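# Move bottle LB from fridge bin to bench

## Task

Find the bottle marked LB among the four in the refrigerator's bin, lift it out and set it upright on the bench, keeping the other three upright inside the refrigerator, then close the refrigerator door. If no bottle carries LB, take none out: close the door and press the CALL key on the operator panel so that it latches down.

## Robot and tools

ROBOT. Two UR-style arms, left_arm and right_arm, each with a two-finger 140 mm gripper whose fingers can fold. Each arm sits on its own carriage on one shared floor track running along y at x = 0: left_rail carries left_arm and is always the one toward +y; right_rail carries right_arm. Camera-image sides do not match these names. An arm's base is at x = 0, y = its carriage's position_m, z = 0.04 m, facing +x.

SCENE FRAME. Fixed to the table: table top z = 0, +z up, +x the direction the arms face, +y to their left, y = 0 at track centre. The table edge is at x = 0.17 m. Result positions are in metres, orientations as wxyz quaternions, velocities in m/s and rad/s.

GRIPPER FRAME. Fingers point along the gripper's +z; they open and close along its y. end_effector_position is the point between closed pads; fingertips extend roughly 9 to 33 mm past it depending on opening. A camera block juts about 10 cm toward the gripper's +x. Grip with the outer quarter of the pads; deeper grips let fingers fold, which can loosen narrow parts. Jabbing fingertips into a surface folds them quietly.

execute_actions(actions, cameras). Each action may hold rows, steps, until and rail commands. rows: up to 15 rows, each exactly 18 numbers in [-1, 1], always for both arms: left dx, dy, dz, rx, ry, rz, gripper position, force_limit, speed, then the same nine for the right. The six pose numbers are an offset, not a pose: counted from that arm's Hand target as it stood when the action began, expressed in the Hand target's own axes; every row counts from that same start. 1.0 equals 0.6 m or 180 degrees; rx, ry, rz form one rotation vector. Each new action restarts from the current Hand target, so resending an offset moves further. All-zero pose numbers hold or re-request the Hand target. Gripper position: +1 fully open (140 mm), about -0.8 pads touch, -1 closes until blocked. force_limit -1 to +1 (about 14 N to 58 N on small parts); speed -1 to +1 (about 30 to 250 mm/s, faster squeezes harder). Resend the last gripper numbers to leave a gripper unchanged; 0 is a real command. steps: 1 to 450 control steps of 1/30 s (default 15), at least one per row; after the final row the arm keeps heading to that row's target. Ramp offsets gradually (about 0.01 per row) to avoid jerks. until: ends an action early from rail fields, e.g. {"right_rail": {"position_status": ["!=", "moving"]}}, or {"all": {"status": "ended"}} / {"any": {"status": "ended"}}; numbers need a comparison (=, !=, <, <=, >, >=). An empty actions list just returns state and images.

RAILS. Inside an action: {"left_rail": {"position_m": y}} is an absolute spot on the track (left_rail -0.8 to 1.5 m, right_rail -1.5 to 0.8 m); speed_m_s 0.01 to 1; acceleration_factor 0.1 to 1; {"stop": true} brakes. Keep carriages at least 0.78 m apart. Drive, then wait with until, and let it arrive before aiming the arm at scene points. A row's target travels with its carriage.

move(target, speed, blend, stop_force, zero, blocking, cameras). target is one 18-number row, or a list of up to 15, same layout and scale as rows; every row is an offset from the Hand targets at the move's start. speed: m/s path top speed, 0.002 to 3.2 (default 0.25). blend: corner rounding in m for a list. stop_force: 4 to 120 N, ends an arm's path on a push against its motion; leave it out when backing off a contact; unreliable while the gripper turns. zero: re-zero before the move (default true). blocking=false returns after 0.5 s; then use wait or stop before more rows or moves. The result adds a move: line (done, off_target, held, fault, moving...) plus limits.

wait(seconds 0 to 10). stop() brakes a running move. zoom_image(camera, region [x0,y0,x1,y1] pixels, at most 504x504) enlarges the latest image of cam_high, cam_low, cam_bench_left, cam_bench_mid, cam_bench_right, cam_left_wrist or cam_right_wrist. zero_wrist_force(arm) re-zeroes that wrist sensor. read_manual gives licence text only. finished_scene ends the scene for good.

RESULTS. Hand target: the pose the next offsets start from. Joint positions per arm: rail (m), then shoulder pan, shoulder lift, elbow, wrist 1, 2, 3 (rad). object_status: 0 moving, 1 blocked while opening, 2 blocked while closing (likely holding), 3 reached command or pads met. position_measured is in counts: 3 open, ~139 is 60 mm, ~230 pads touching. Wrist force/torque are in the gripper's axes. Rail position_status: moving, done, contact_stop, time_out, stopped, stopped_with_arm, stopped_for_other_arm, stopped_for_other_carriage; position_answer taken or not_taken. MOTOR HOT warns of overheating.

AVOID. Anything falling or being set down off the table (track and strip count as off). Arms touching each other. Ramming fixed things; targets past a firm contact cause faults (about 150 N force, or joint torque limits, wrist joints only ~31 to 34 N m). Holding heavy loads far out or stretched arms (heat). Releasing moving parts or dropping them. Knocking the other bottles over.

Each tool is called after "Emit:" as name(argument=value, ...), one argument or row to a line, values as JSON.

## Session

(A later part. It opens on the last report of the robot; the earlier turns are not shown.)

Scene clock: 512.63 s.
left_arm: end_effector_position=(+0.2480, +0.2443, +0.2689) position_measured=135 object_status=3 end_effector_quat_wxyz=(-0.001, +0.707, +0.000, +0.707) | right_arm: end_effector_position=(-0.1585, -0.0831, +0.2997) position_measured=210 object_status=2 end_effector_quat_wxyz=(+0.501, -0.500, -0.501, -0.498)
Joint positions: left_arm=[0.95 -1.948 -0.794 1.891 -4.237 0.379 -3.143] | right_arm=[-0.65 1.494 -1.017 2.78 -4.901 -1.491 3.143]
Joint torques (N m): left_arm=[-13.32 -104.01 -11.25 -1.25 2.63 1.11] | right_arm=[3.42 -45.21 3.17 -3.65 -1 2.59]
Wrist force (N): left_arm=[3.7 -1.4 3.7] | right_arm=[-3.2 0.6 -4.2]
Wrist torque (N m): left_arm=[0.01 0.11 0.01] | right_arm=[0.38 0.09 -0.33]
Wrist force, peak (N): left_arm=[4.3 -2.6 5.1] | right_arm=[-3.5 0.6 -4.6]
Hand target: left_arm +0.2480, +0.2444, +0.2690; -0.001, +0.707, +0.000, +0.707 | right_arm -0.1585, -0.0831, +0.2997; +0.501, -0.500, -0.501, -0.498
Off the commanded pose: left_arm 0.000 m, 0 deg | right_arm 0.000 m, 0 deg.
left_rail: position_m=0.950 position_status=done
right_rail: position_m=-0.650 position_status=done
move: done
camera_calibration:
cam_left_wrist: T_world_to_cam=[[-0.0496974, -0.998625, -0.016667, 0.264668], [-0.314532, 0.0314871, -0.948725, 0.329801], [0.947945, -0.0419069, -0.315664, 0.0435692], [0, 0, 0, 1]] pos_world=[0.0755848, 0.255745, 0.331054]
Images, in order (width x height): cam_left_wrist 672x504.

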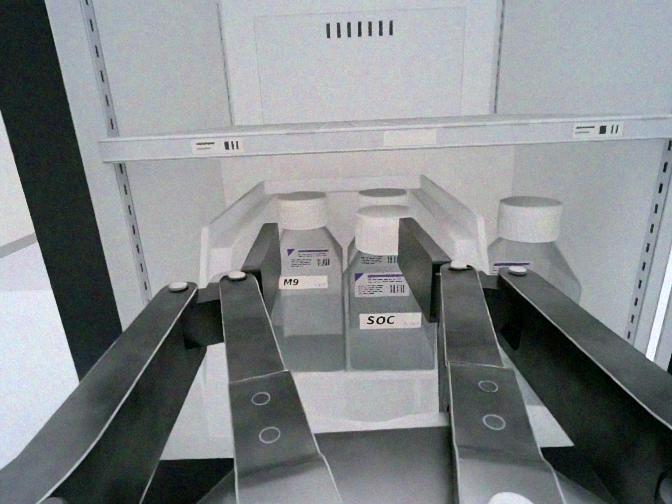

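Emit:
move(
  target=[
    [-0.04,0.08,0,0,0,0,-0.05,-0.1,-1,0,0,0,0,0,0,-1,0,-1],
    [-0.04,0.08,0.2,0,0,0,-0.05,-0.1,-1,0,0,0,0,0,0,-1,0,-1],
  ],
  cameras=[],
  speed=0.1,
)

Emit:
execute_actions(
  actions=[
    {"rows":[[0,0,0,0,0,0,-1,-0.1,-1,0,0,0,0,0,0,-1,0,-1]],"steps":45},
  ],
  cameras=[],
)

Emit:
move(
  target=[
    [0.025,0,0,0,0,0,-1,-0.1,-1,0,0,0,0,0,0,-1,0,-1],
    [0.025,-0.118,0.004,0,0,0,-1,-0.1,-1,0,0,0,0,0,0,-1,0,-1],
    [0.003,-0.118,0.004,0,0,0,-1,-0.1,-1,0,0,0,0,0,0,-1,0,-1],
  ],
  cameras=["cam_left_wrist"],
  speed=[0.04,0.06,0.03],
)

Emit:
move(
  target=[-0.012,0,0,0,0,0,-1,-0.1,-1,0,0,0,0,0,0,-1,0,-1],
  cameras=[],
  speed=0.01,
  stop_force=6,
)

Emit:
execute_actions(
  actions=[
    {"rows":[[0,0,0,0,0,0,-0.05,-0.1,-1,0,0,0,0,0,0,-1,0,-1]],"steps":30},
  ],
  cameras=["cam_left_wrist"],
)

Scene clock: 525.77 s.
left_arm: end_effector_position=(+0.3679, +0.1966, +0.2450) position_measured=135 object_status=3 end_effector_quat_wxyz=(-0.001, +0.707, +0.000, +0.707) | right_arm: end_effector_position=(-0.1585, -0.0831, +0.2997) position_measured=210 object_status=2 end_effector_quat_wxyz=(+0.501, -0.500, -0.501, -0.498)
Joint positions: left_arm=[0.95 -1.767 -0.724 1.794 -4.208 0.198 -3.145] | right_arm=[-0.65 1.494 -1.017 2.78 -4.901 -1.491 3.143]
Joint torques (N m): left_arm=[9.9 -75.27 -33.13 1.83 -3.2 -1.07] | right_arm=[5.07 -45.01 4.47 -4.33 -0.84 2.28]
Wrist force (N): left_arm=[3.8 -1.2 3.8] | right_arm=[-3.5 0.5 -4.2]
Wrist torque (N m): left_arm=[0.03 0.09 0.00] | right_arm=[0.36 0.16 -0.33]
Wrist force, peak (N): left_arm=[3.8 -1.6 5.0] | right_arm=[-3.7 0.6 -4.7]
Hand target: left_arm +0.3681, +0.1966, +0.2450; -0.001, +0.707, +0.000, +0.707 | right_arm -0.1585, -0.0831, +0.2997; +0.501, -0.500, -0.501, -0.498
Off the commanded pose: left_arm 0.000 m, 0 deg | right_arm 0.000 m, 0 deg.
left_rail: position_m=0.950 position_status=done
right_rail: position_m=-0.650 position_status=done
move: done
No camera images: "cameras" was empty.

Scene clock: 527.47 s.
left_arm: end_effector_position=(+0.3681, +0.1966, +0.2450) position_measured=159 object_status=2 end_effector_quat_wxyz=(-0.001, +0.707, +0.000, +0.707) | right_arm: end_effector_position=(-0.1585, -0.0831, +0.2997) position_measured=210 object_status=2 end_effector_quat_wxyz=(+0.501, -0.500, -0.501, -0.498)
Joint positions: left_arm=[0.95 -1.767 -0.724 1.794 -4.208 0.198 -3.145] | right_arm=[-0.65 1.494 -1.017 2.78 -4.901 -1.491 3.143]
Joint torques (N m): left_arm=[11.58 -74.24 -32.6 1.85 -2.88 -1.1] | right_arm=[5.72 -44.92 4.21 -4.18 -0.88 2.4]
Wrist force (N): left_arm=[4.4 -2.1 3.0] | right_arm=[-3.7 0.6 -4.2]
Wrist torque (N m): left_arm=[0.04 0.11 -0.02] | right_arm=[0.33 0.18 -0.33]
Wrist force, peak (N): left_arm=[4.6 -2.2 3.3] | right_arm=[-3.8 0.9 -4.1]
Hand target: left_arm +0.3681, +0.1966, +0.2450; -0.001, +0.707, +0.000, +0.707 | right_arm -0.1585, -0.0831, +0.2997; +0.501, -0.500, -0.501, -0.498
Off the commanded pose: left_arm 0.000 m, 0 deg | right_arm 0.000 m, 0 deg.
left_rail: position_m=0.950 position_status=done
right_rail: position_m=-0.650 position_status=done
No camera images: "cameras" was empty.

Scene clock: 530.57 s.
left_arm: end_effector_position=(+0.3704, +0.2674, +0.2470) position_measured=159 object_status=2 end_effector_quat_wxyz=(-0.001, +0.707, +0.000, +0.707) | right_arm: end_effector_position=(-0.1585, -0.0831, +0.2997) position_measured=210 object_status=2 end_effector_quat_wxyz=(+0.501, -0.500, -0.501, -0.498)
Joint positions: left_arm=[0.95 -1.785 -0.781 1.946 -4.303 0.215 -3.144] | right_arm=[-0.65 1.494 -1.017 2.78 -4.901 -1.491 3.143]
Joint torques (N m): left_arm=[-14.05 -68.64 -30.21 -1.84 2.49 1.18] | right_arm=[6.36 -44.12 4.36 -4.31 -0.86 2.25]
Wrist force (N): left_arm=[0.4 -0.8 3.8] | right_arm=[-3.3 0.6 -4.3]
Wrist torque (N m): left_arm=[0.13 0.02 0.01] | right_arm=[0.39 0.15 -0.32]
Wrist force, peak (N): left_arm=[4.6 -2.1 3.1] | right_arm=[-3.6 0.7 -4.6]
Hand target: left_arm +0.3704, +0.2674, +0.2469; -0.001, +0.707, +0.000, +0.707 | right_arm -0.1585, -0.0831, +0.2997; +0.501, -0.500, -0.501, -0.498
Off the commanded pose: left_arm 0.000 m, 0 deg | right_arm 0.000 m, 0 deg.
left_rail: position_m=0.950 position_status=done
right_rail: position_m=-0.650 position_status=done
move: done
camera_calibration:
cam_left_wrist: T_world_to_cam=[[-0.0496974, -0.998625, -0.016667, 0.293454], [-0.314532, 0.0314871, -0.948725, 0.346795], [0.947945, -0.0419069, -0.315664, -0.0784043], [0, 0, 0, 1]] pos_world=[0.197985, 0.278845, 0.309154]
Images, in order (width x height): cam_left_wrist 672x504.

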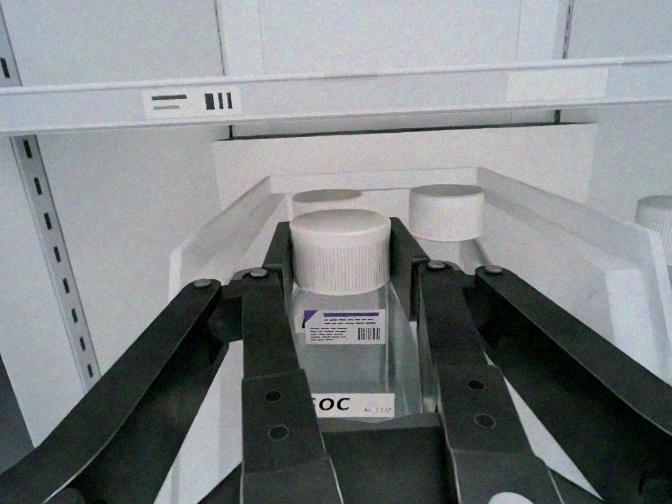

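Scene clock: 532.10 s.
left_arm: end_effector_position=(+0.3704, +0.2674, +0.2444) position_measured=159 object_status=2 end_effector_quat_wxyz=(-0.001, +0.707, +0.000, +0.707) | right_arm: end_effector_position=(-0.1585, -0.0831, +0.2997) position_measured=210 object_status=2 end_effector_quat_wxyz=(+0.501, -0.500, -0.501, -0.498)
Joint positions: left_arm=[0.95 -1.785 -0.777 1.945 -4.306 0.215 -3.144] | right_arm=[-0.65 1.494 -1.017 2.78 -4.901 -1.491 3.143]
Joint torques (N m): left_arm=[-9.94 -100.57 -9.05 2.23 1.49 -0.03] | right_arm=[5.96 -46.48 4.15 -4.29 -0.95 2.25]
Wrist force (N): left_arm=[1.4 -1.1 3.4] | right_arm=[-3.4 0.6 -4.2]
Wrist torque (N m): left_arm=[-0.01 0.11 -0.10] | right_arm=[0.39 0.16 -0.33]
Wrist force, peak (N): left_arm=[13.9 -2.8 4.5] | right_arm=[-5.3 0.5 -3.9]
Hand target: left_arm +0.3704, +0.2674, +0.2444; -0.001, +0.707, +0.000, +0.707 (not the last commanded pose) | right_arm -0.1585, -0.0831, +0.2997; +0.501, -0.500, -0.501, -0.498
Off the commanded pose: left_arm 0.005 m, 0 deg | right_arm 0.000 m, 0 deg.
left_rail: position_m=0.950 position_status=done
right_rail: position_m=-0.650 position_status=done
move: contact (left_arm)
No camera images: "cameras" was empty.

Scene clock: 533.30 s.
left_arm: end_effector_position=(+0.3704, +0.2674, +0.2444) position_measured=135 object_status=3 end_effector_quat_wxyz=(-0.001, +0.707, +0.000, +0.707) | right_arm: end_effector_position=(-0.1585, -0.0831, +0.2997) position_measured=210 object_status=2 end_effector_quat_wxyz=(+0.501, -0.500, -0.501, -0.498)
Joint positions: left_arm=[0.95 -1.785 -0.777 1.945 -4.306 0.215 -3.144] | right_arm=[-0.65 1.494 -1.017 2.78 -4.901 -1.491 3.143]
Joint torques (N m): left_arm=[-12.27 -94.98 -11.9 2.08 0.73 -0.44] | right_arm=[7 -44.98 3.85 -4.36 -0.75 2.3]
Wrist force (N): left_arm=[3.7 -1.6 3.7] | right_arm=[-3.8 0.6 -4.2]
Wrist torque (N m): left_arm=[-0.02 0.15 0.01] | right_arm=[0.38 0.16 -0.33]
Wrist force, peak (N): left_arm=[3.4 -2.6 3.9] | right_arm=[-3.9 0.7 -4.4]
Hand target: left_arm +0.3704, +0.2674, +0.2444; -0.001, +0.707, +0.000, +0.707 | right_arm -0.1585, -0.0831, +0.2997; +0.501, -0.500, -0.501, -0.498
Off the commanded pose: left_arm 0.000 m, 0 deg | right_arm 0.000 m, 0 deg.
left_rail: position_m=0.950 position_status=done
right_rail: position_m=-0.650 position_status=done
camera_calibration:
cam_left_wrist: T_world_to_cam=[[-0.0496974, -0.998625, -0.016667, 0.293411], [-0.314532, 0.0314871, -0.948725, 0.344328], [0.947945, -0.0419069, -0.315664, -0.079225], [0, 0, 0, 1]] pos_world=[0.197985, 0.278845, 0.306554]
Images, in order (width x height): cam_left_wrist 672x504.

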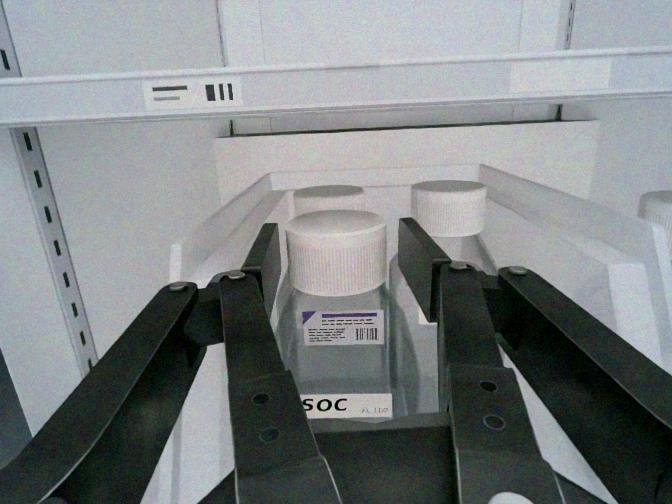

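Emit:
execute_actions(
  actions=[
    {"rows":[[0,0,0,0,0,0,-1,-0.1,-1,0,0,0,0,0,0,-1,0,-1]],"steps":40},
  ],
  cameras=[],
)

Emit:
move(
  target=[
    [0.01,0,0,0,0,0,-1,-0.1,-1,0,0,0,0,0,0,-1,0,-1],
    [0.01,-0.024,0,0,0,0,-1,-0.1,-1,0,0,0,0,0,0,-1,0,-1],
  ],
  cameras=["cam_left_wrist"],
  speed=0.03,
)

Scene clock: 546.43 s.
left_arm: end_effector_position=(+0.3704, +0.2674, +0.2444) position_measured=159 object_status=2 end_effector_quat_wxyz=(-0.001, +0.707, +0.000, +0.707) | right_arm: end_effector_position=(-0.1585, -0.0831, +0.2997) position_measured=210 object_status=2 end_effector_quat_wxyz=(+0.501, -0.500, -0.501, -0.498)
Joint positions: left_arm=[0.95 -1.785 -0.777 1.945 -4.306 0.215 -3.144] | right_arm=[-0.65 1.494 -1.017 2.78 -4.901 -1.491 3.143]
Joint torques (N m): left_arm=[-12.49 -75.56 -28.15 2.21 -2.37 -0.45] | right_arm=[7.61 -45.45 4.3 -4.61 -0.96 2.18]
Wrist force (N): left_arm=[4.7 -1.9 3.4] | right_arm=[-4.0 0.8 -3.9]
Wrist torque (N m): left_arm=[0.02 0.10 -0.06] | right_arm=[0.37 0.18 -0.32]
Wrist force, peak (N): left_arm=[4.7 -2.1 3.5] | right_arm=[-3.9 0.8 -4.8]
Hand target: left_arm +0.3704, +0.2674, +0.2444; -0.001, +0.707, +0.000, +0.707 | right_arm -0.1585, -0.0831, +0.2997; +0.501, -0.500, -0.501, -0.498
Off the commanded pose: left_arm 0.000 m, 0 deg | right_arm 0.000 m, 0 deg.
left_rail: position_m=0.950 position_status=done
right_rail: position_m=-0.650 position_status=done
No camera images: "cameras" was empty.

Scene clock: 547.93 s.
left_arm: end_effector_position=(+0.3704, +0.2816, +0.2504) position_measured=159 object_status=2 end_effector_quat_wxyz=(-0.001, +0.707, +0.000, +0.707) | right_arm: end_effector_position=(-0.1585, -0.0831, +0.2997) position_measured=210 object_status=2 end_effector_quat_wxyz=(+0.501, -0.500, -0.501, -0.498)
Joint positions: left_arm=[0.95 -1.789 -0.797 1.977 -4.318 0.22 -3.144] | right_arm=[-0.65 1.494 -1.017 2.78 -4.901 -1.491 3.143]
Joint torques (N m): left_arm=[-12.32 -99.73 -7.41 -2.13 3.64 0.99] | right_arm=[7.59 -45.15 4.27 -4.58 -0.96 2.36]
Wrist force (N): left_arm=[0.7 0.5 4.0] | right_arm=[-3.0 0.0 -4.4]
Wrist torque (N m): left_arm=[-0.04 0.14 -0.31] | right_arm=[0.33 0.12 -0.33]
Wrist force, peak (N): left_arm=[4.8 -1.9 3.2] | right_arm=[-4.0 0.7 -4.1]
Hand target: left_arm +0.3704, +0.2818, +0.2504; -0.001, +0.707, +0.000, +0.707 | right_arm -0.1585, -0.0831, +0.2997; +0.501, -0.500, -0.501, -0.498
Off the commanded pose: left_arm 0.000 m, 0 deg | right_arm 0.000 m, 0 deg.
left_rail: position_m=0.950 position_status=done
right_rail: position_m=-0.650 position_status=done
move: done
camera_calibration:
cam_left_wrist: T_world_to_cam=[[-0.0496974, -0.998625, -0.016667, 0.307791], [-0.314532, 0.0314871, -0.948725, 0.34957], [0.947945, -0.0419069, -0.315664, -0.0767318], [0, 0, 0, 1]] pos_world=[0.197985, 0.293145, 0.312554]
Images, in order (width x height): cam_left_wrist 672x504.

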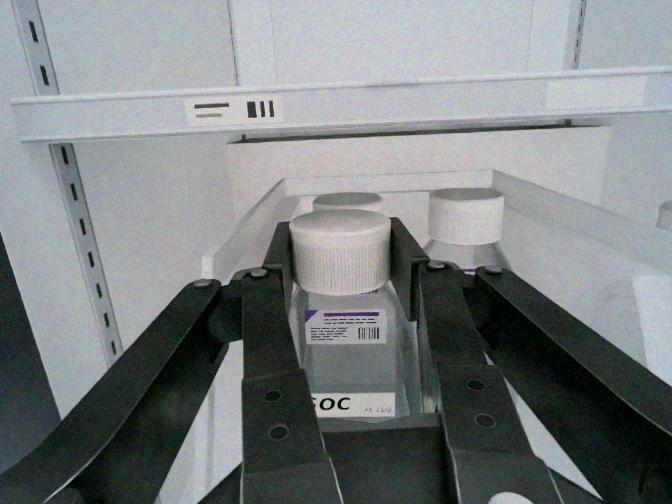

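Emit:
move(
  target=[-0.02,0.003,0,0,0,0,-1,-0.1,-1,0,0,0,0,0,0,-1,0,-1],
  cameras=[],
  speed=0.01,
  stop_force=6,
)

Emit:
execute_actions(
  actions=[
    {"rows":[[0,0,0,0,0,0,-0.09,-0.1,-1,0,0,0,0,0,0,-1,0,-1]],"steps":30},
  ],
  cameras=[],
)

Emit:
move(
  target=[
    [0,0,-0.133,0,0,0,-0.09,-0.1,-1,0,0,0,0,0,0,-1,0,-1],
    [0.002,0.145,-0.05,0.02,0,0,-0.09,-0.1,-1,0,0,0,0,0,0,-1,0,-1],
  ],
  cameras=["cam_left_wrist"],
  speed=0.1,
)

Scene clock: 554.33 s.
left_arm: end_effector_position=(+0.3704, +0.2809, +0.2443) position_measured=159 object_status=2 end_effector_quat_wxyz=(-0.001, +0.707, +0.000, +0.707) | right_arm: end_effector_position=(-0.1585, -0.0831, +0.2997) position_measured=210 object_status=2 end_effector_quat_wxyz=(+0.501, -0.500, -0.501, -0.498)
Joint positions: left_arm=[0.95 -1.789 -0.786 1.974 -4.325 0.22 -3.144] | right_arm=[-0.65 1.494 -1.017 2.78 -4.901 -1.491 3.143]
Joint torques (N m): left_arm=[-6.84 -100.72 -8.81 2.09 0.78 -0.37] | right_arm=[9.02 -45.33 4.94 -4.54 -0.76 2.26]
Wrist force (N): left_arm=[1.9 -0.8 3.7] | right_arm=[-3.2 0.5 -4.0]
Wrist torque (N m): left_arm=[0.05 0.00 -0.09] | right_arm=[0.37 0.16 -0.33]
Wrist force, peak (N): left_arm=[14.8 -3.0 2.6] | right_arm=[-5.2 1.2 -3.7]
Hand target: left_arm +0.3704, +0.2808, +0.2443; -0.001, +0.707, +0.000, +0.707 (not the last commanded pose) | right_arm -0.1585, -0.0831, +0.2997; +0.501, -0.500, -0.501, -0.498
Off the commanded pose: left_arm 0.006 m, 0 deg | right_arm 0.000 m, 0 deg.
left_rail: position_m=0.950 position_status=done
right_rail: position_m=-0.650 position_status=done
move: contact (left_arm)
No camera images: "cameras" was empty.

Scene clock: 555.53 s.
left_arm: end_effector_position=(+0.3704, +0.2808, +0.2443) position_measured=140 object_status=3 end_effector_quat_wxyz=(-0.001, +0.707, +0.000, +0.707) | right_arm: end_effector_position=(-0.1585, -0.0831, +0.2997) position_measured=210 object_status=2 end_effector_quat_wxyz=(+0.501, -0.500, -0.501, -0.498)
Joint positions: left_arm=[0.95 -1.789 -0.786 1.974 -4.325 0.22 -3.144] | right_arm=[-0.65 1.494 -1.017 2.78 -4.901 -1.491 3.143]
Joint torques (N m): left_arm=[-12.61 -93.05 -11.01 2.19 1.88 -0.46] | right_arm=[9.55 -45.65 4.96 -4.63 -0.85 2.29]
Wrist force (N): left_arm=[4.1 -1.5 3.6] | right_arm=[-3.7 0.5 -4.5]
Wrist torque (N m): left_arm=[-0.01 0.06 0.02] | right_arm=[0.37 0.18 -0.33]
Wrist force, peak (N): left_arm=[4.5 -1.4 3.8] | right_arm=[-3.7 0.5 -4.5]
Hand target: left_arm +0.3704, +0.2808, +0.2443; -0.001, +0.707, +0.000, +0.707 | right_arm -0.1585, -0.0831, +0.2997; +0.501, -0.500, -0.501, -0.498
Off the commanded pose: left_arm 0.000 m, 0 deg | right_arm 0.000 m, 0 deg.
left_rail: position_m=0.950 position_status=done
right_rail: position_m=-0.650 position_status=done
No camera images: "cameras" was empty.

Scene clock: 558.37 s.
left_arm: end_effector_position=(+0.3404, +0.1939, +0.2454) position_measured=140 object_status=3 end_effector_quat_wxyz=(-0.023, +0.706, +0.022, +0.707) | right_arm: end_effector_position=(-0.1585, -0.0831, +0.2997) position_measured=210 object_status=2 end_effector_quat_wxyz=(+0.501, -0.500, -0.501, -0.498)
Joint positions: left_arm=[0.95 -1.796 -0.704 1.741 -4.175 0.289 -3.144] | right_arm=[-0.65 1.494 -1.017 2.78 -4.901 -1.491 3.143]
Joint torques (N m): left_arm=[13.91 -78.78 -35.37 4.96 -2.84 -1.12] | right_arm=[10.04 -44.33 4.94 -4.63 -0.69 2.49]
Wrist force (N): left_arm=[3.8 -1.4 3.4] | right_arm=[-3.3 0.7 -4.4]
Wrist torque (N m): left_arm=[-0.02 0.12 0.01] | right_arm=[0.41 0.10 -0.33]
Wrist force, peak (N): left_arm=[4.3 -1.8 4.6] | right_arm=[-3.7 0.5 -4.5]
Hand target: left_arm +0.3405, +0.1938, +0.2454; -0.023, +0.706, +0.022, +0.707 | right_arm -0.1585, -0.0831, +0.2997; +0.501, -0.500, -0.501, -0.498
Off the commanded pose: left_arm 0.000 m, 0 deg | right_arm 0.000 m, 0 deg.
left_rail: position_m=0.950 position_status=done
right_rail: position_m=-0.650 position_status=done
move: done
camera_calibration:
cam_left_wrist: T_world_to_cam=[[0.012994, -0.999776, -0.016711, 0.197459], [-0.315791, 0.0117539, -0.948756, 0.342357], [0.94874, 0.0176053, -0.315567, -0.0654648], [0, 0, 0, 1]] pos_world=[0.167656, 0.194544, 0.307455]
Images, in order (width x height): cam_left_wrist 672x504.

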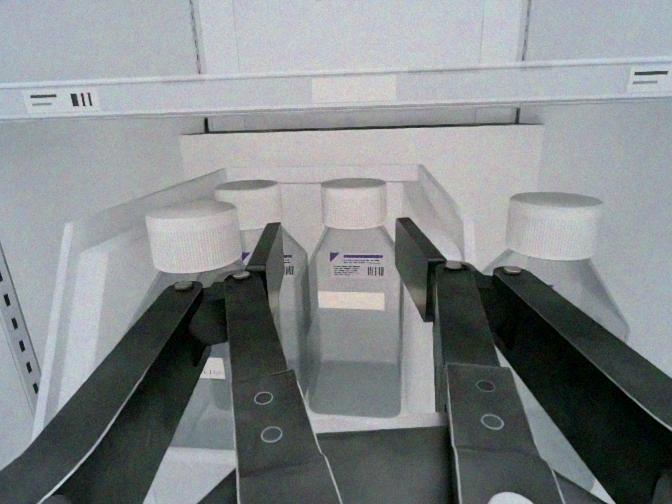

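Emit:
move(
  target=[0.014,0.02,0.1,-0.01,0,0,-0.09,-0.1,-1,0,0,0,0,0,0,-1,0,-1],
  cameras=["cam_left_wrist"],
  speed=0.06,
  stop_force=8,
)

Scene clock: 566.80 s.
left_arm: end_effector_position=(+0.4011, +0.1857, +0.2538) position_measured=140 object_status=3 end_effector_quat_wxyz=(-0.012, +0.707, +0.011, +0.707) | right_arm: end_effector_position=(-0.1585, -0.0831, +0.2997) position_measured=210 object_status=2 end_effector_quat_wxyz=(+0.501, -0.500, -0.501, -0.498)
Joint positions: left_arm=[0.95 -1.718 -0.716 1.744 -4.164 0.18 -3.146] | right_arm=[-0.65 1.494 -1.017 2.78 -4.901 -1.491 3.143]
Joint torques (N m): left_arm=[12.99 -109.66 -34.86 4.71 -2.92 -1.95] | right_arm=[10.65 -44.77 5.33 -4.8 -0.73 2.32]
Wrist force (N): left_arm=[4.6 -1.0 1.2] | right_arm=[-3.4 1.2 -4.2]
Wrist torque (N m): left_arm=[-0.07 0.00 -0.05] | right_arm=[0.37 0.10 -0.33]
Wrist force, peak (N): left_arm=[14.8 -1.7 0.4] | right_arm=[-5.1 1.7 -4.2]
Hand target: left_arm +0.4011, +0.1857, +0.2538; -0.012, +0.707, +0.011, +0.707 | right_arm -0.1585, -0.0831, +0.2997; +0.501, -0.500, -0.501, -0.498
Off the commanded pose: left_arm 0.000 m, 0 deg | right_arm 0.000 m, 0 deg.
left_rail: position_m=0.950 position_status=done
right_rail: position_m=-0.650 position_status=done
move: done
camera_calibration:
cam_left_wrist: T_world_to_cam=[[-0.0182771, -0.999693, -0.016755, 0.201155], [-0.315277, 0.0216653, -0.948752, 0.367608], [0.948824, -0.012058, -0.315576, -0.114663], [0, 0, 0, 1]] pos_world=[0.22837, 0.191746, 0.315955]
Images, in order (width x height): cam_left_wrist 672x504.

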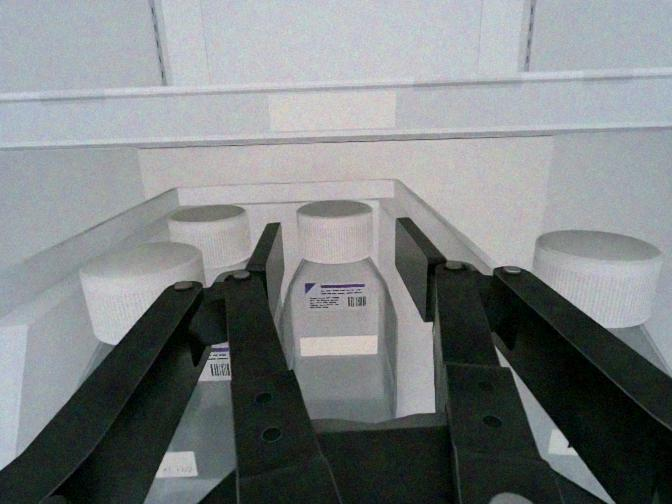

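Emit:
move(
  target=[
    [0.007,-0.003,0,0,0,0,-0.09,-0.1,-1,0,0,0,0,0,0,-1,0,-1],
    [0.007,-0.003,0.094,0,0,0,-0.09,-0.1,-1,0,0,0,0,0,0,-1,0,-1],
  ],
  cameras=["cam_left_wrist"],
  speed=0.05,
  stop_force=8,
)

Scene clock: 575.60 s.
left_arm: end_effector_position=(+0.4570, +0.1893, +0.2581) position_measured=140 object_status=3 end_effector_quat_wxyz=(-0.012, +0.707, +0.011, +0.707) | right_arm: end_effector_position=(-0.1585, -0.0831, +0.2997) position_measured=210 object_status=2 end_effector_quat_wxyz=(+0.501, -0.500, -0.501, -0.498)
Joint positions: left_arm=[0.95 -1.646 -0.72 1.74 -4.153 0.108 -3.149] | right_arm=[-0.65 1.494 -1.017 2.78 -4.901 -1.491 3.143]
Joint torques (N m): left_arm=[-12.06 -74.76 -16.56 -0.52 2.13 1.12] | right_arm=[11.66 -44.56 5.37 -5.12 -0.77 2.24]
Wrist force (N): left_arm=[19.4 -2.1 -0.7] | right_arm=[-5.3 0.8 -4.3]
Wrist torque (N m): left_arm=[0.08 -0.75 -0.66] | right_arm=[0.36 0.09 -0.33]
Wrist force, peak (N): left_arm=[19.4 -0.2 -6.4] | right_arm=[-5.6 2.5 -4.2]
Hand target: left_arm +0.4569, +0.1893, +0.2581; -0.012, +0.707, +0.011, +0.707 | right_arm -0.1585, -0.0831, +0.2997; +0.501, -0.500, -0.501, -0.498
Off the commanded pose: left_arm 0.000 m, 0 deg | right_arm 0.000 m, 0 deg.
left_rail: position_m=0.950 position_status=done
right_rail: position_m=-0.650 position_status=done
move: contact (left_arm); path passed 1 of 2 targets
camera_calibration:
cam_left_wrist: T_world_to_cam=[[-0.0182463, -0.999695, -0.0166576, 0.205806], [-0.315368, 0.0215644, -0.948725, 0.389175], [0.948794, -0.0120575, -0.315665, -0.166297], [0, 0, 0, 1]] pos_world=[0.28427, 0.195346, 0.320154]
Images, in order (width x height): cam_left_wrist 672x504.

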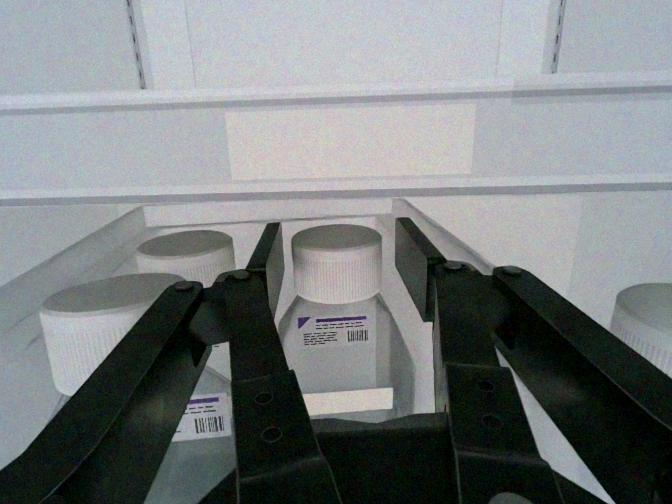

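Emit:
move(
  target=[
    [0.004,0,0,0,-0.061,0,-0.09,-0.1,-1,0,0,0,0,0,0,-1,0,-1],
  ],
  cameras=["cam_left_wrist"],
  speed=0.05,
)

Scene clock: 590.57 s.
left_arm: end_effector_position=(+0.4569, +0.1893, +0.2605) position_measured=140 object_status=3 end_effector_quat_wxyz=(-0.011, +0.771, +0.012, +0.637) | right_arm: end_effector_position=(-0.1585, -0.0831, +0.2997) position_measured=210 object_status=2 end_effector_quat_wxyz=(+0.501, -0.500, -0.501, -0.498)
Joint positions: left_arm=[0.95 -1.638 -0.771 1.493 -4.956 0.215 -2.058] | right_arm=[-0.65 1.494 -1.017 2.78 -4.901 -1.491 3.143]
Joint torques (N m): left_arm=[15.28 -112.95 -41.48 1.3 0.8 2.2] | right_arm=[10.2 -46.14 5.8 -5.2 -0.61 2.14]
Wrist force (N): left_arm=[3.7 1.9 2.5] | right_arm=[-3.4 0.5 -3.8]
Wrist torque (N m): left_arm=[0.26 -0.01 -0.19] | right_arm=[0.45 0.12 -0.33]
Wrist force, peak (N): left_arm=[20.3 -0.1 0.6] | right_arm=[-6.0 0.6 -4.2]
Hand target: left_arm +0.4569, +0.1893, +0.2605; -0.011, +0.771, +0.012, +0.636 | right_arm -0.1585, -0.0831, +0.2997; +0.501, -0.500, -0.501, -0.498
Off the commanded pose: left_arm 0.000 m, 0 deg | right_arm 0.000 m, 0 deg.
left_rail: position_m=0.950 position_status=done
right_rail: position_m=-0.650 position_status=done
move: done
camera_calibration:
cam_left_wrist: T_world_to_cam=[[-0.0199813, -0.999778, -0.00671967, 0.204049], [-0.490033, 0.0156516, -0.871563, 0.452324], [0.871475, -0.0141221, -0.490237, -0.0843006], [0, 0, 0, 1]] pos_world=[0.299197, 0.195734, 0.354273]
Images, in order (width x height): cam_left_wrist 672x504.

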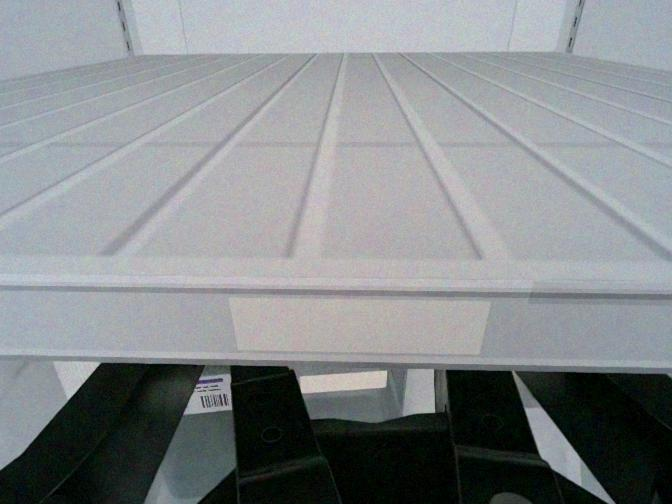

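Emit:
move(
  target=[
    [0,0,0,0,0.028,0,-0.09,-0.1,-1,0,0,0,0,0,0,-1,0,-1],
    [0.007,0,0.036,0,0.028,0,-0.09,-0.1,-1,0,0,0,0,0,0,-1,0,-1],
  ],
  cameras=["cam_left_wrist"],
  speed=0.04,
  stop_force=10,
)

Scene clock: 597.90 s.
left_arm: end_effector_position=(+0.4789, +0.1900, +0.2605) position_measured=140 object_status=3 end_effector_quat_wxyz=(-0.011, +0.742, +0.012, +0.670) | right_arm: end_effector_position=(-0.1585, -0.0831, +0.2997) position_measured=210 object_status=2 end_effector_quat_wxyz=(+0.501, -0.500, -0.501, -0.498)
Joint positions: left_arm=[0.95 -1.615 -0.729 1.516 -4.86 0.128 -2.213] | right_arm=[-0.65 1.494 -1.017 2.78 -4.901 -1.491 3.143]
Joint torques (N m): left_arm=[16.78 -114.66 -42.89 0.82 -7.92 2] | right_arm=[9.34 -45.65 6.24 -5.2 -0.56 2.2]
Wrist force (N): left_arm=[2.7 -6.7 -3.4] | right_arm=[-3.9 2.1 -4.0]
Wrist torque (N m): left_arm=[-0.31 0.07 0.12] | right_arm=[0.35 0.21 -0.33]
Wrist force, peak (N): left_arm=[6.1 -8.2 -4.8] | right_arm=[-4.3 2.6 -4.1]
Hand target: left_arm +0.4789, +0.1900, +0.2605; -0.011, +0.742, +0.012, +0.670 | right_arm -0.1585, -0.0831, +0.2997; +0.501, -0.500, -0.501, -0.498
Off the commanded pose: left_arm 0.000 m, 0 deg | right_arm 0.000 m, 0 deg.
left_rail: position_m=0.950 position_status=done
right_rail: position_m=-0.650 position_status=done
move: done
camera_calibration:
cam_left_wrist: T_world_to_cam=[[-0.019667, -0.999742, -0.0113644, 0.206322], [-0.411778, 0.0184573, -0.911097, 0.435412], [0.911072, -0.0132389, -0.412034, -0.142928], [0, 0, 0, 1]] pos_world=[0.313568, 0.19634, 0.340156]
Images, in order (width x height): cam_left_wrist 672x504.

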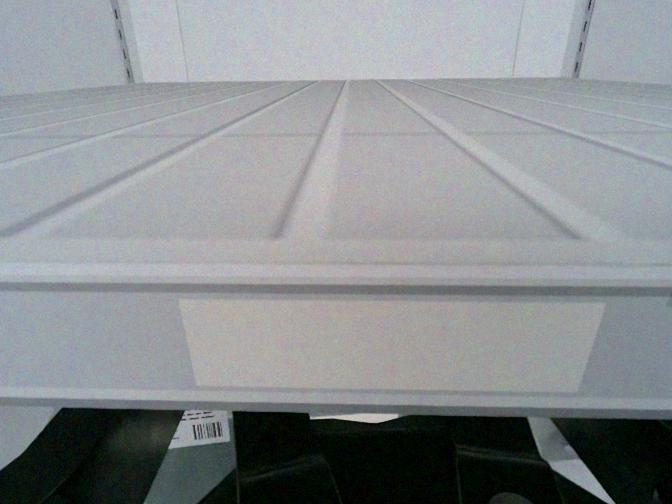

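Emit:
execute_actions(
  actions=[
    {"rows":[[0,0,0,0,0,0,-1,-0.1,-1,0,0,0,0,0,0,-1,0,-1]],"steps":45},
  ],
  cameras=["cam_left_wrist"],
)

Scene clock: 603.90 s.
left_arm: end_effector_position=(+0.4790, +0.1900, +0.2605) position_measured=159 object_status=2 end_effector_quat_wxyz=(-0.011, +0.742, +0.012, +0.670) | right_arm: end_effector_position=(-0.1585, -0.0831, +0.2997) position_measured=210 object_status=2 end_effector_quat_wxyz=(+0.501, -0.500, -0.501, -0.498)
Joint positions: left_arm=[0.95 -1.615 -0.729 1.516 -4.86 0.128 -2.213] | right_arm=[-0.65 1.494 -1.017 2.78 -4.901 -1.491 3.143]
Joint torques (N m): left_arm=[-2.63 -109.74 -20.66 2.39 0.24 1.76] | right_arm=[9.06 -44.13 6.09 -5.5 -0.75 2.04]
Wrist force (N): left_arm=[2.3 -0.3 4.0] | right_arm=[-3.5 0.5 -3.9]
Wrist torque (N m): left_arm=[0.16 0.07 -0.17] | right_arm=[0.38 0.16 -0.33]
Wrist force, peak (N): left_arm=[2.7 -6.8 -3.4] | right_arm=[-3.7 2.2 -4.4]
Hand target: left_arm +0.4789, +0.1900, +0.2605; -0.011, +0.742, +0.012, +0.670 | right_arm -0.1585, -0.0831, +0.2997; +0.501, -0.500, -0.501, -0.498
Off the commanded pose: left_arm 0.000 m, 0 deg | right_arm 0.000 m, 0 deg.
left_rail: position_m=0.950 position_status=done
right_rail: position_m=-0.650 position_status=done
camera_calibration:
cam_left_wrist: T_world_to_cam=[[-0.0196253, -0.999744, -0.0112736, 0.206278], [-0.411778, 0.0183573, -0.911099, 0.435432], [0.911073, -0.0132383, -0.412033, -0.142929], [0, 0, 0, 1]] pos_world=[0.313568, 0.196339, 0.340155]
Images, in order (width x height): cam_left_wrist 672x504.

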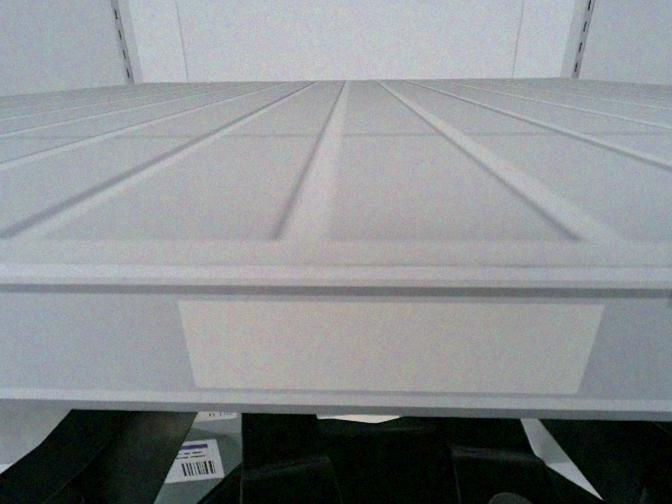

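Emit:
move(
  target=[
    [0.01,0,0,0,0,0,-1,-0.1,-1,0,0,0,0,0,0,-1,0,-1],
    [-0.005,0,-0.1418,0,0,0,-1,-0.1,-1,0,0,0,0,0,0,-1,0,-1],
  ],
  cameras=["cam_left_wrist"],
  speed=0.04,
)

Scene clock: 611.33 s.
left_arm: end_effector_position=(+0.3941, +0.1872, +0.2663) position_measured=159 object_status=2 end_effector_quat_wxyz=(-0.011, +0.742, +0.012, +0.670) | right_arm: end_effector_position=(-0.1585, -0.0831, +0.2997) position_measured=210 object_status=2 end_effector_quat_wxyz=(+0.501, -0.500, -0.501, -0.498)
Joint positions: left_arm=[0.95 -1.726 -0.746 1.626 -4.527 0.214 -2.645] | right_arm=[-0.65 1.494 -1.017 2.78 -4.901 -1.491 3.143]
Joint torques (N m): left_arm=[-13.07 -108.83 -18.72 8.67 1.02 -1.78] | right_arm=[8.08 -45.81 6.16 -5.39 -0.61 2.11]
Wrist force (N): left_arm=[0.2 -0.8 4.0] | right_arm=[-3.2 0.1 -4.5]
Wrist torque (N m): left_arm=[-0.03 0.07 -0.12] | right_arm=[0.32 0.18 -0.33]
Wrist force, peak (N): left_arm=[0.1 0.0 5.1] | right_arm=[-3.7 0.8 -4.4]
Hand target: left_arm +0.3940, +0.1872, +0.2662; -0.011, +0.742, +0.012, +0.670 | right_arm -0.1585, -0.0831, +0.2997; +0.501, -0.500, -0.501, -0.498
Off the commanded pose: left_arm 0.000 m, 0 deg | right_arm 0.000 m, 0 deg.
left_rail: position_m=0.950 position_status=done
right_rail: position_m=-0.650 position_status=done
move: done
camera_calibration:
cam_left_wrist: T_world_to_cam=[[-0.0196248, -0.999744, -0.0112726, 0.201878], [-0.411778, 0.0183562, -0.911099, 0.405758], [0.911073, -0.0132383, -0.412033, -0.0633584], [0, 0, 0, 1]] pos_world=[0.228768, 0.193539, 0.345855]
Images, in order (width x height): cam_left_wrist 672x504.

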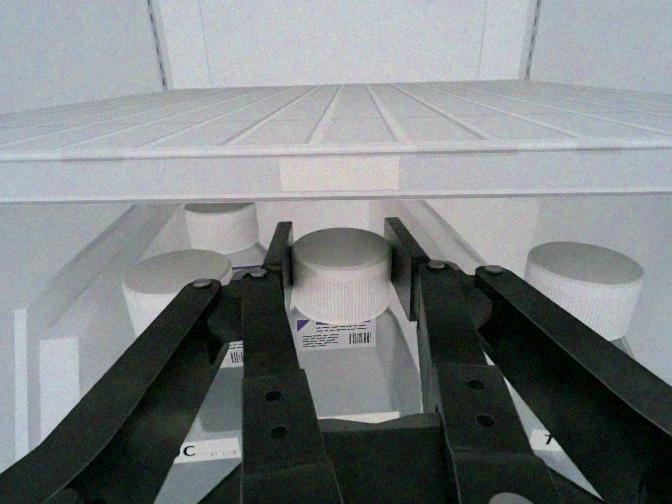

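Emit:
move(
  target=[-0.017,0,-0.16,0,0,0,-1,-0.1,-1,0,0,0,0,0,0,-1,0,-1],
  cameras=["cam_left_wrist"],
  speed=0.04,
  stop_force=25,
)

Scene clock: 617.40 s.
left_arm: end_effector_position=(+0.2976, +0.1841, +0.2660) position_measured=159 object_status=2 end_effector_quat_wxyz=(-0.011, +0.742, +0.012, +0.670) | right_arm: end_effector_position=(-0.1585, -0.0831, +0.2997) position_measured=210 object_status=2 end_effector_quat_wxyz=(+0.501, -0.500, -0.501, -0.498)
Joint positions: left_arm=[0.95 -1.849 -0.753 1.666 -4.379 0.327 -2.832] | right_arm=[-0.65 1.494 -1.017 2.78 -4.901 -1.491 3.143]
Joint torques (N m): left_arm=[-18.77 -82.01 -19.67 7.84 1.56 -2.2] | right_arm=[8.22 -46.01 6.36 -5.51 -0.53 2.06]
Wrist force (N): left_arm=[1.5 -1.7 6.8] | right_arm=[-3.0 0.0 -4.1]
Wrist torque (N m): left_arm=[-0.12 0.13 0.05] | right_arm=[0.43 0.10 -0.33]
Wrist force, peak (N): left_arm=[3.0 -1.3 6.9] | right_arm=[-3.7 0.2 -4.4]
Hand target: left_arm +0.2976, +0.1841, +0.2660; -0.011, +0.742, +0.012, +0.670 | right_arm -0.1585, -0.0831, +0.2997; +0.501, -0.500, -0.501, -0.498
Off the commanded pose: left_arm 0.000 m, 0 deg | right_arm 0.000 m, 0 deg.
left_rail: position_m=0.950 position_status=done
right_rail: position_m=-0.650 position_status=done
move: done
camera_calibration:
cam_left_wrist: T_world_to_cam=[[-0.0196253, -0.999744, -0.0112736, 0.19678], [-0.411778, 0.0183573, -0.911099, 0.365765], [0.911073, -0.0132383, -0.412033, 0.0244853], [0, 0, 0, 1]] pos_world=[0.132168, 0.190339, 0.345555]
Images, in order (width x height): cam_left_wrist 672x504.

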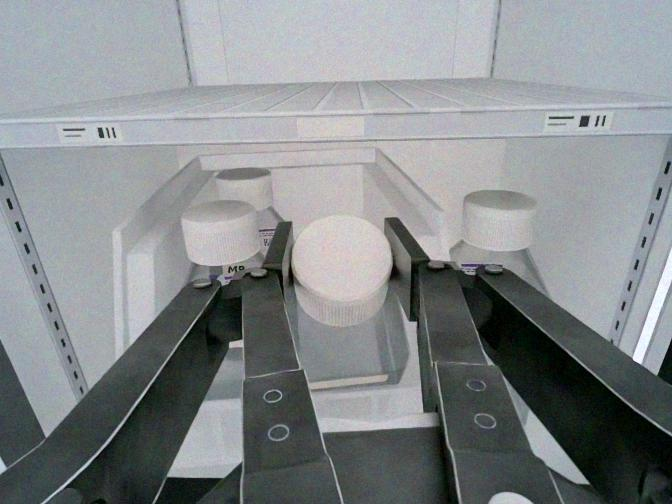

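Emit:
move(
  target=[
    [0.011,0,-0.0515,0,0,0,-1,-0.1,-1,0,0,0,0,0,0,-1,0,-1],
    [0.1355,0,-0.0645,0,0,0,-1,-0.1,-1,0,0,0,0,0,0,-1,0,-1],
  ],
  cameras=["cam_left_wrist"],
  speed=0.04,
  stop_force=25,
)

Scene clock: 624.27 s.
left_arm: end_effector_position=(+0.2674, +0.1830, +0.3508) position_measured=159 object_status=2 end_effector_quat_wxyz=(-0.011, +0.742, +0.012, +0.670) | right_arm: end_effector_position=(-0.1585, -0.0831, +0.2997) position_measured=210 object_status=2 end_effector_quat_wxyz=(+0.501, -0.500, -0.501, -0.498)
Joint positions: left_arm=[0.95 -1.887 -0.857 1.664 -4.242 0.363 -2.865] | right_arm=[-0.65 1.494 -1.017 2.78 -4.901 -1.491 3.143]
Joint torques (N m): left_arm=[-13.23 -110.01 -42.93 8.04 1.65 -2.36] | right_arm=[7.02 -45.98 7 -5.53 -0.68 2.12]
Wrist force (N): left_arm=[0.2 -1.3 4.2] | right_arm=[-3.3 0.4 -4.0]
Wrist torque (N m): left_arm=[0.00 0.09 -0.04] | right_arm=[0.35 0.18 -0.32]
Wrist force, peak (N): left_arm=[1.2 -1.6 7.7] | right_arm=[-3.6 -0.3 -4.6]
Hand target: left_arm +0.2674, +0.1830, +0.3508; -0.011, +0.742, +0.012, +0.670 | right_arm -0.1585, -0.0831, +0.2997; +0.501, -0.500, -0.501, -0.498
Off the commanded pose: left_arm 0.000 m, 0 deg | right_arm 0.000 m, 0 deg.
left_rail: position_m=0.950 position_status=done
right_rail: position_m=-0.650 position_status=done
move: done
camera_calibration:
cam_left_wrist: T_world_to_cam=[[-0.019667, -0.999742, -0.0113644, 0.19609], [-0.411778, 0.0184573, -0.911097, 0.430724], [0.911072, -0.0132389, -0.412034, 0.0868763], [0, 0, 0, 1]] pos_world=[0.102068, 0.18924, 0.430456]
Images, in order (width x height): cam_left_wrist 672x504.

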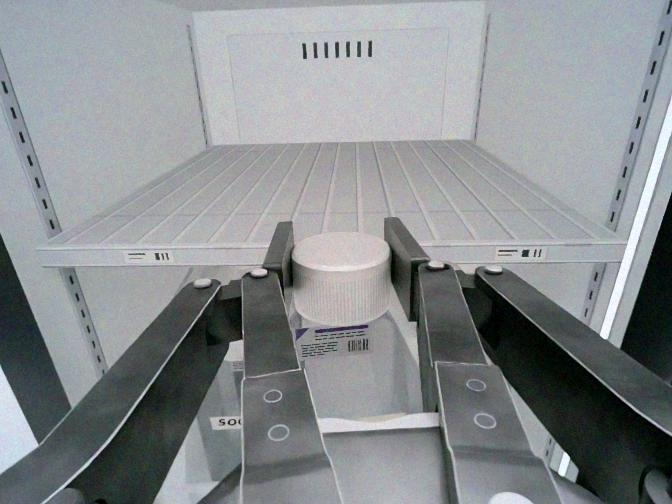

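Emit:
move(
  target=[-0.0045,0,-0.2,0,0,0,-1,-0.1,-1,0,0,0,0,0,0,-1,0,-1],
  cameras=["cam_left_wrist"],
  speed=0.1,
)

Emit:
zoom_image(
  camera="cam_left_wrist",
  region=[150, 180, 500, 450],
)

Scene clock: 629.90 s.
left_arm: end_effector_position=(+0.1481, +0.1791, +0.3604) position_measured=159 object_status=2 end_effector_quat_wxyz=(-0.011, +0.742, +0.012, +0.670) | right_arm: end_effector_position=(-0.1585, -0.0831, +0.2997) position_measured=210 object_status=2 end_effector_quat_wxyz=(+0.501, -0.500, -0.501, -0.498)
Joint positions: left_arm=[0.95 -2.028 -0.848 1.628 -4.138 0.5 -2.95] | right_arm=[-0.65 1.494 -1.017 2.78 -4.901 -1.491 3.143]
Joint torques (N m): left_arm=[-16.39 -78.38 -43.09 8.13 1.66 -2.27] | right_arm=[6.51 -45.95 6.29 -5.69 -0.66 2.11]
Wrist force (N): left_arm=[-0.1 -1.6 3.9] | right_arm=[-3.4 0.5 -4.0]
Wrist torque (N m): left_arm=[-0.04 0.13 -0.08] | right_arm=[0.37 0.22 -0.33]
Wrist force, peak (N): left_arm=[0.2 -1.2 5.3] | right_arm=[-3.6 0.3 -4.3]
Hand target: left_arm +0.1478, +0.1791, +0.3604; -0.011, +0.742, +0.012, +0.670 | right_arm -0.1585, -0.0831, +0.2997; +0.501, -0.500, -0.501, -0.498
Off the commanded pose: left_arm 0.000 m, 0 deg | right_arm 0.000 m, 0 deg.
left_rail: position_m=0.950 position_status=done
right_rail: position_m=-0.650 position_status=done
move: done
camera_calibration:
cam_left_wrist: T_world_to_cam=[[-0.0196665, -0.999742, -0.0113634, 0.189952], [-0.411778, 0.0184561, -0.911097, 0.390376], [0.911072, -0.0132389, -0.412034, 0.199562], [0, 0, 0, 1]] pos_world=[-0.0173317, 0.18534, 0.440056]
Images, in order (width x height): cam_left_wrist 672x504.

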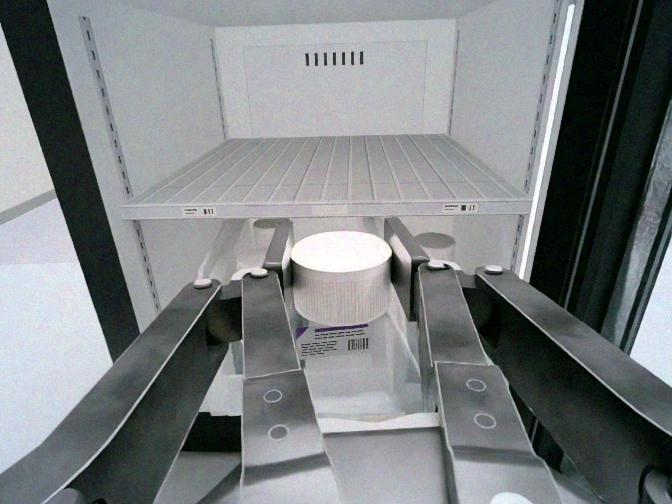

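Scaled by 1.440 from the camera's 672x504 image, which has a finer 960x720 frame.

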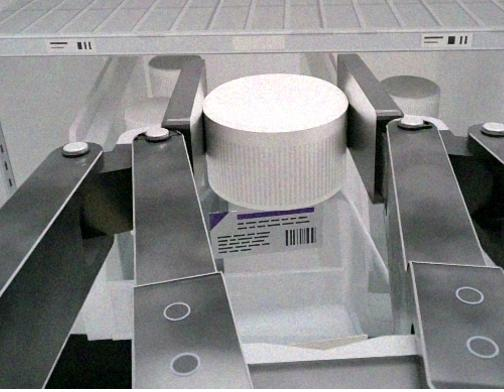

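Emit:
execute_actions(
  actions=[
    {"left_rail":{"position_m":1.5,"speed_m_s":0.4,"acceleration_factor":0.3},"steps":200,"until":{"left_rail":{"position_status":["!=","moving"]}}},
  ],
  cameras=["cam_bench_left","cam_left_wrist"],
)

Emit:
zoom_image(
  camera="cam_bench_left",
  region=[120, 60, 330, 260],
)

Scene clock: 635.10 s.
left_arm: end_effector_position=(+0.1478, +0.7288, +0.3604) position_measured=159 object_status=2 end_effector_quat_wxyz=(-0.011, +0.742, +0.012, +0.670) | right_arm: end_effector_position=(-0.1585, -0.0831, +0.2997) position_measured=210 object_status=2 end_effector_quat_wxyz=(+0.501, -0.500, -0.501, -0.498)
Joint positions: left_arm=[1.5 -2.028 -0.848 1.628 -4.137 0.5 -2.95] | right_arm=[-0.65 1.494 -1.017 2.78 -4.901 -1.491 3.143]
Joint torques (N m): left_arm=[-7.5 -102.44 -25.91 1.34 0.31 -1.41] | right_arm=[6.3 -46.18 6.53 -5.94 -0.74 2.09]
Wrist force (N): left_arm=[0.3 -1.7 4.3] | right_arm=[-3.3 0.5 -3.9]
Wrist torque (N m): left_arm=[-0.06 0.08 -0.07] | right_arm=[0.37 0.20 -0.32]
Wrist force, peak (N): left_arm=[0.4 -2.9 4.5] | right_arm=[-3.5 0.5 -4.3]
Hand target: left_arm +0.1478, +0.7288, +0.3604; -0.011, +0.742, +0.012, +0.670 | right_arm -0.1585, -0.0831, +0.2997; +0.501, -0.500, -0.501, -0.498
Tool commands: left_gripper/position=-1.0 left_gripper/force_limit=-0.1 left_gripper/speed=-1.0 right_gripper/position=-1.0 right_gripper/force_limit=+0.0 right_gripper/speed=-1.0
Off the commanded pose: left_arm 0.000 m, 0 deg | right_arm 0.000 m, 0 deg.
left_rail: position_m=1.500 speed_m_s=0.40 position_status=done
right_rail: position_m=-0.650 position_status=done
camera_calibration:
cam_left_wrist: T_world_to_cam=[[-0.019667, -0.999742, -0.0113644, 0.739506], [-0.411778, 0.0184573, -0.911097, 0.380148], [0.911072, -0.0132389, -0.412034, 0.207022], [0, 0, 0, 1]] pos_world=[-0.0175317, 0.73504, 0.440056]
Images, in order (width x height): cam_bench_left 672x504, cam_left_wrist 672x504.

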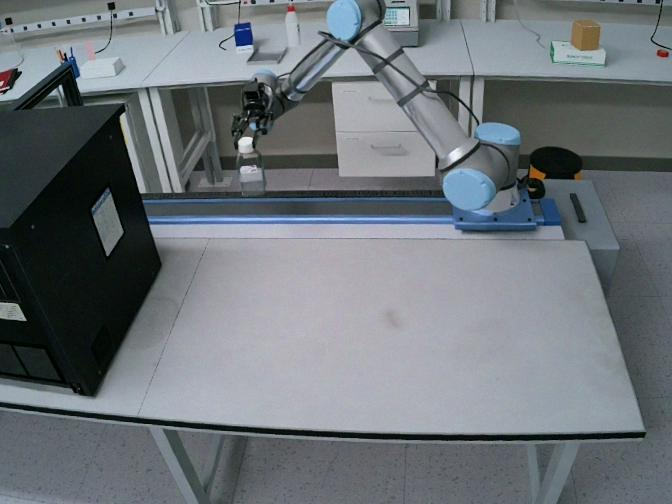

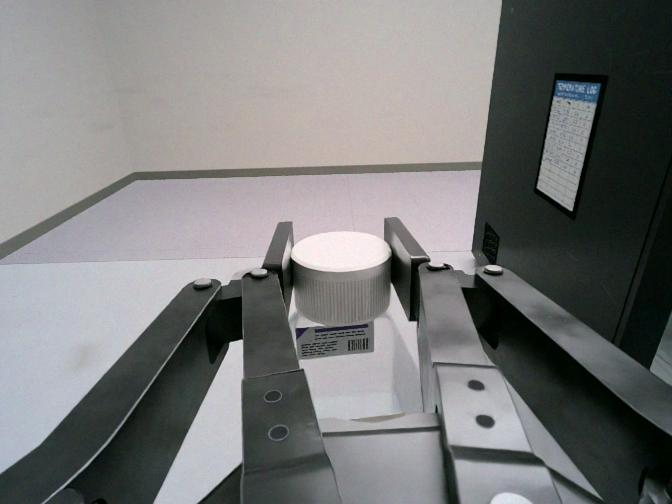

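Scaled by 2.400 from the camera's 672x504 image, which has a finer 960x720 frame.

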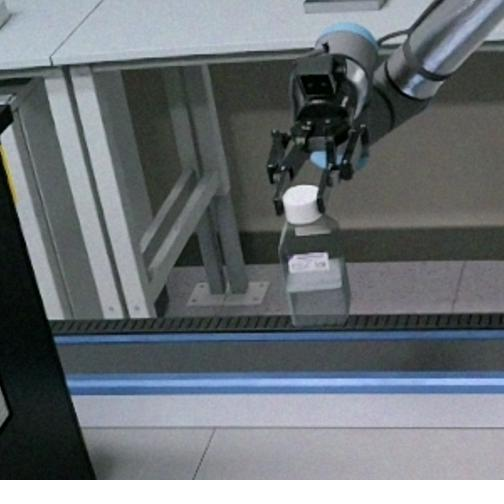

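Emit:
zoom_image(
  camera="cam_bench_left",
  region=[225, 150, 275, 200],
)

Scaled by 10.080 from the camera's 672x504 image, which has a finer 960x720 frame.

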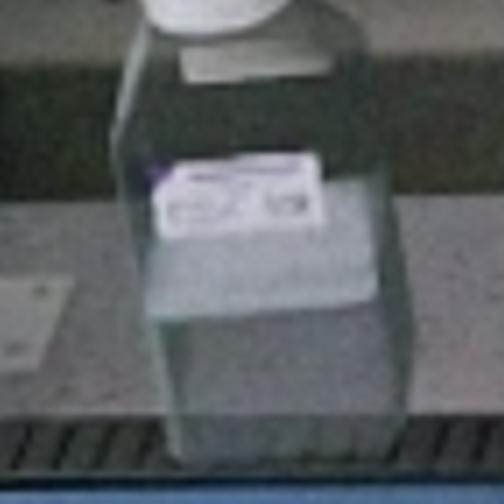

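Emit:
move(
  target=[-0.235,-0.1,0.73,0,0,0,-1,-0.1,-1,0,0,0,0,0,0,-1,0,-1],
  cameras=["cam_bench_left","cam_bench_mid","cam_left_wrist"],
  speed=0.2,
)

Scene clock: 646.93 s.
left_arm: end_effector_position=(+0.5665, +0.8025, +0.1754) position_measured=159 object_status=2 end_effector_quat_wxyz=(-0.015, +0.743, +0.015, +0.669) | right_arm: end_effector_position=(-0.1585, -0.0831, +0.2997) position_measured=210 object_status=2 end_effector_quat_wxyz=(+0.501, -0.500, -0.501, -0.498)
Joint positions: left_arm=[1.5 -1.496 -0.777 1.562 -5.799 0.109 -1.266] | right_arm=[-0.65 1.494 -1.017 2.78 -4.901 -1.491 3.143]
Joint torques (N m): left_arm=[11.88 -105.55 -20.38 0.3 2.07 2.03] | right_arm=[4.99 -46.38 6.48 -6.05 -0.6 2.23]
Wrist force (N): left_arm=[11.2 -1.9 2.0] | right_arm=[-3.1 0.5 -4.1]
Wrist torque (N m): left_arm=[0.21 0.14 0.05] | right_arm=[0.37 0.14 -0.33]
Wrist force, peak (N): left_arm=[15.3 -2.0 2.1] | right_arm=[-3.6 0.8 -4.6]
Hand target: left_arm +0.5669, +0.8028, +0.1753; -0.011, +0.742, +0.012, +0.670 | right_arm -0.1585, -0.0831, +0.2997; +0.501, -0.500, -0.501, -0.498
Off the commanded pose: left_arm 0.000 m, 1 deg | right_arm 0.000 m, 0 deg.
left_rail: position_m=1.500 speed_m_s=0.40 position_status=done
right_rail: position_m=-0.650 position_status=done
move: done
camera_calibration:
cam_left_wrist: T_world_to_cam=[[-0.0100577, -0.999881, -0.011701, 0.814065], [-0.413548, 0.0148133, -0.910362, 0.386439], [0.910427, -0.00431726, -0.413648, -0.256178], [0, 0, 0, 1]] pos_world=[0.40123, 0.807138, 0.255358]
Images, in order (width x height): cam_bench_left 672x504, cam_bench_mid 672x504, cam_left_wrist 672x504.

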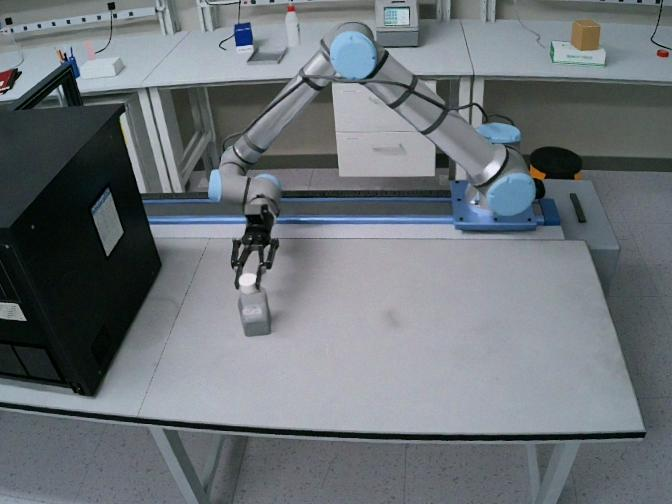

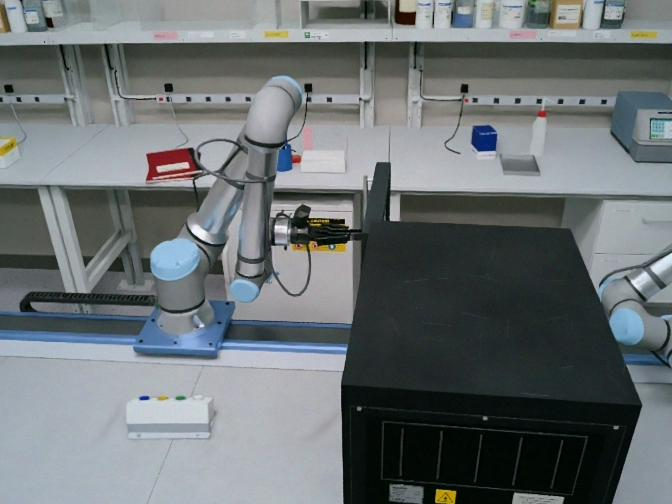

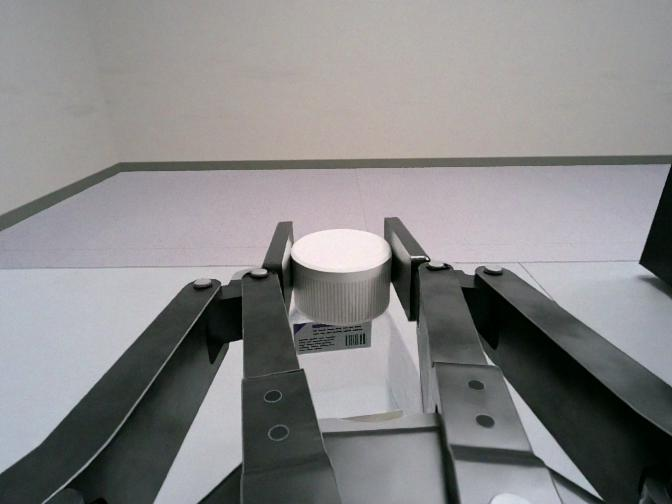

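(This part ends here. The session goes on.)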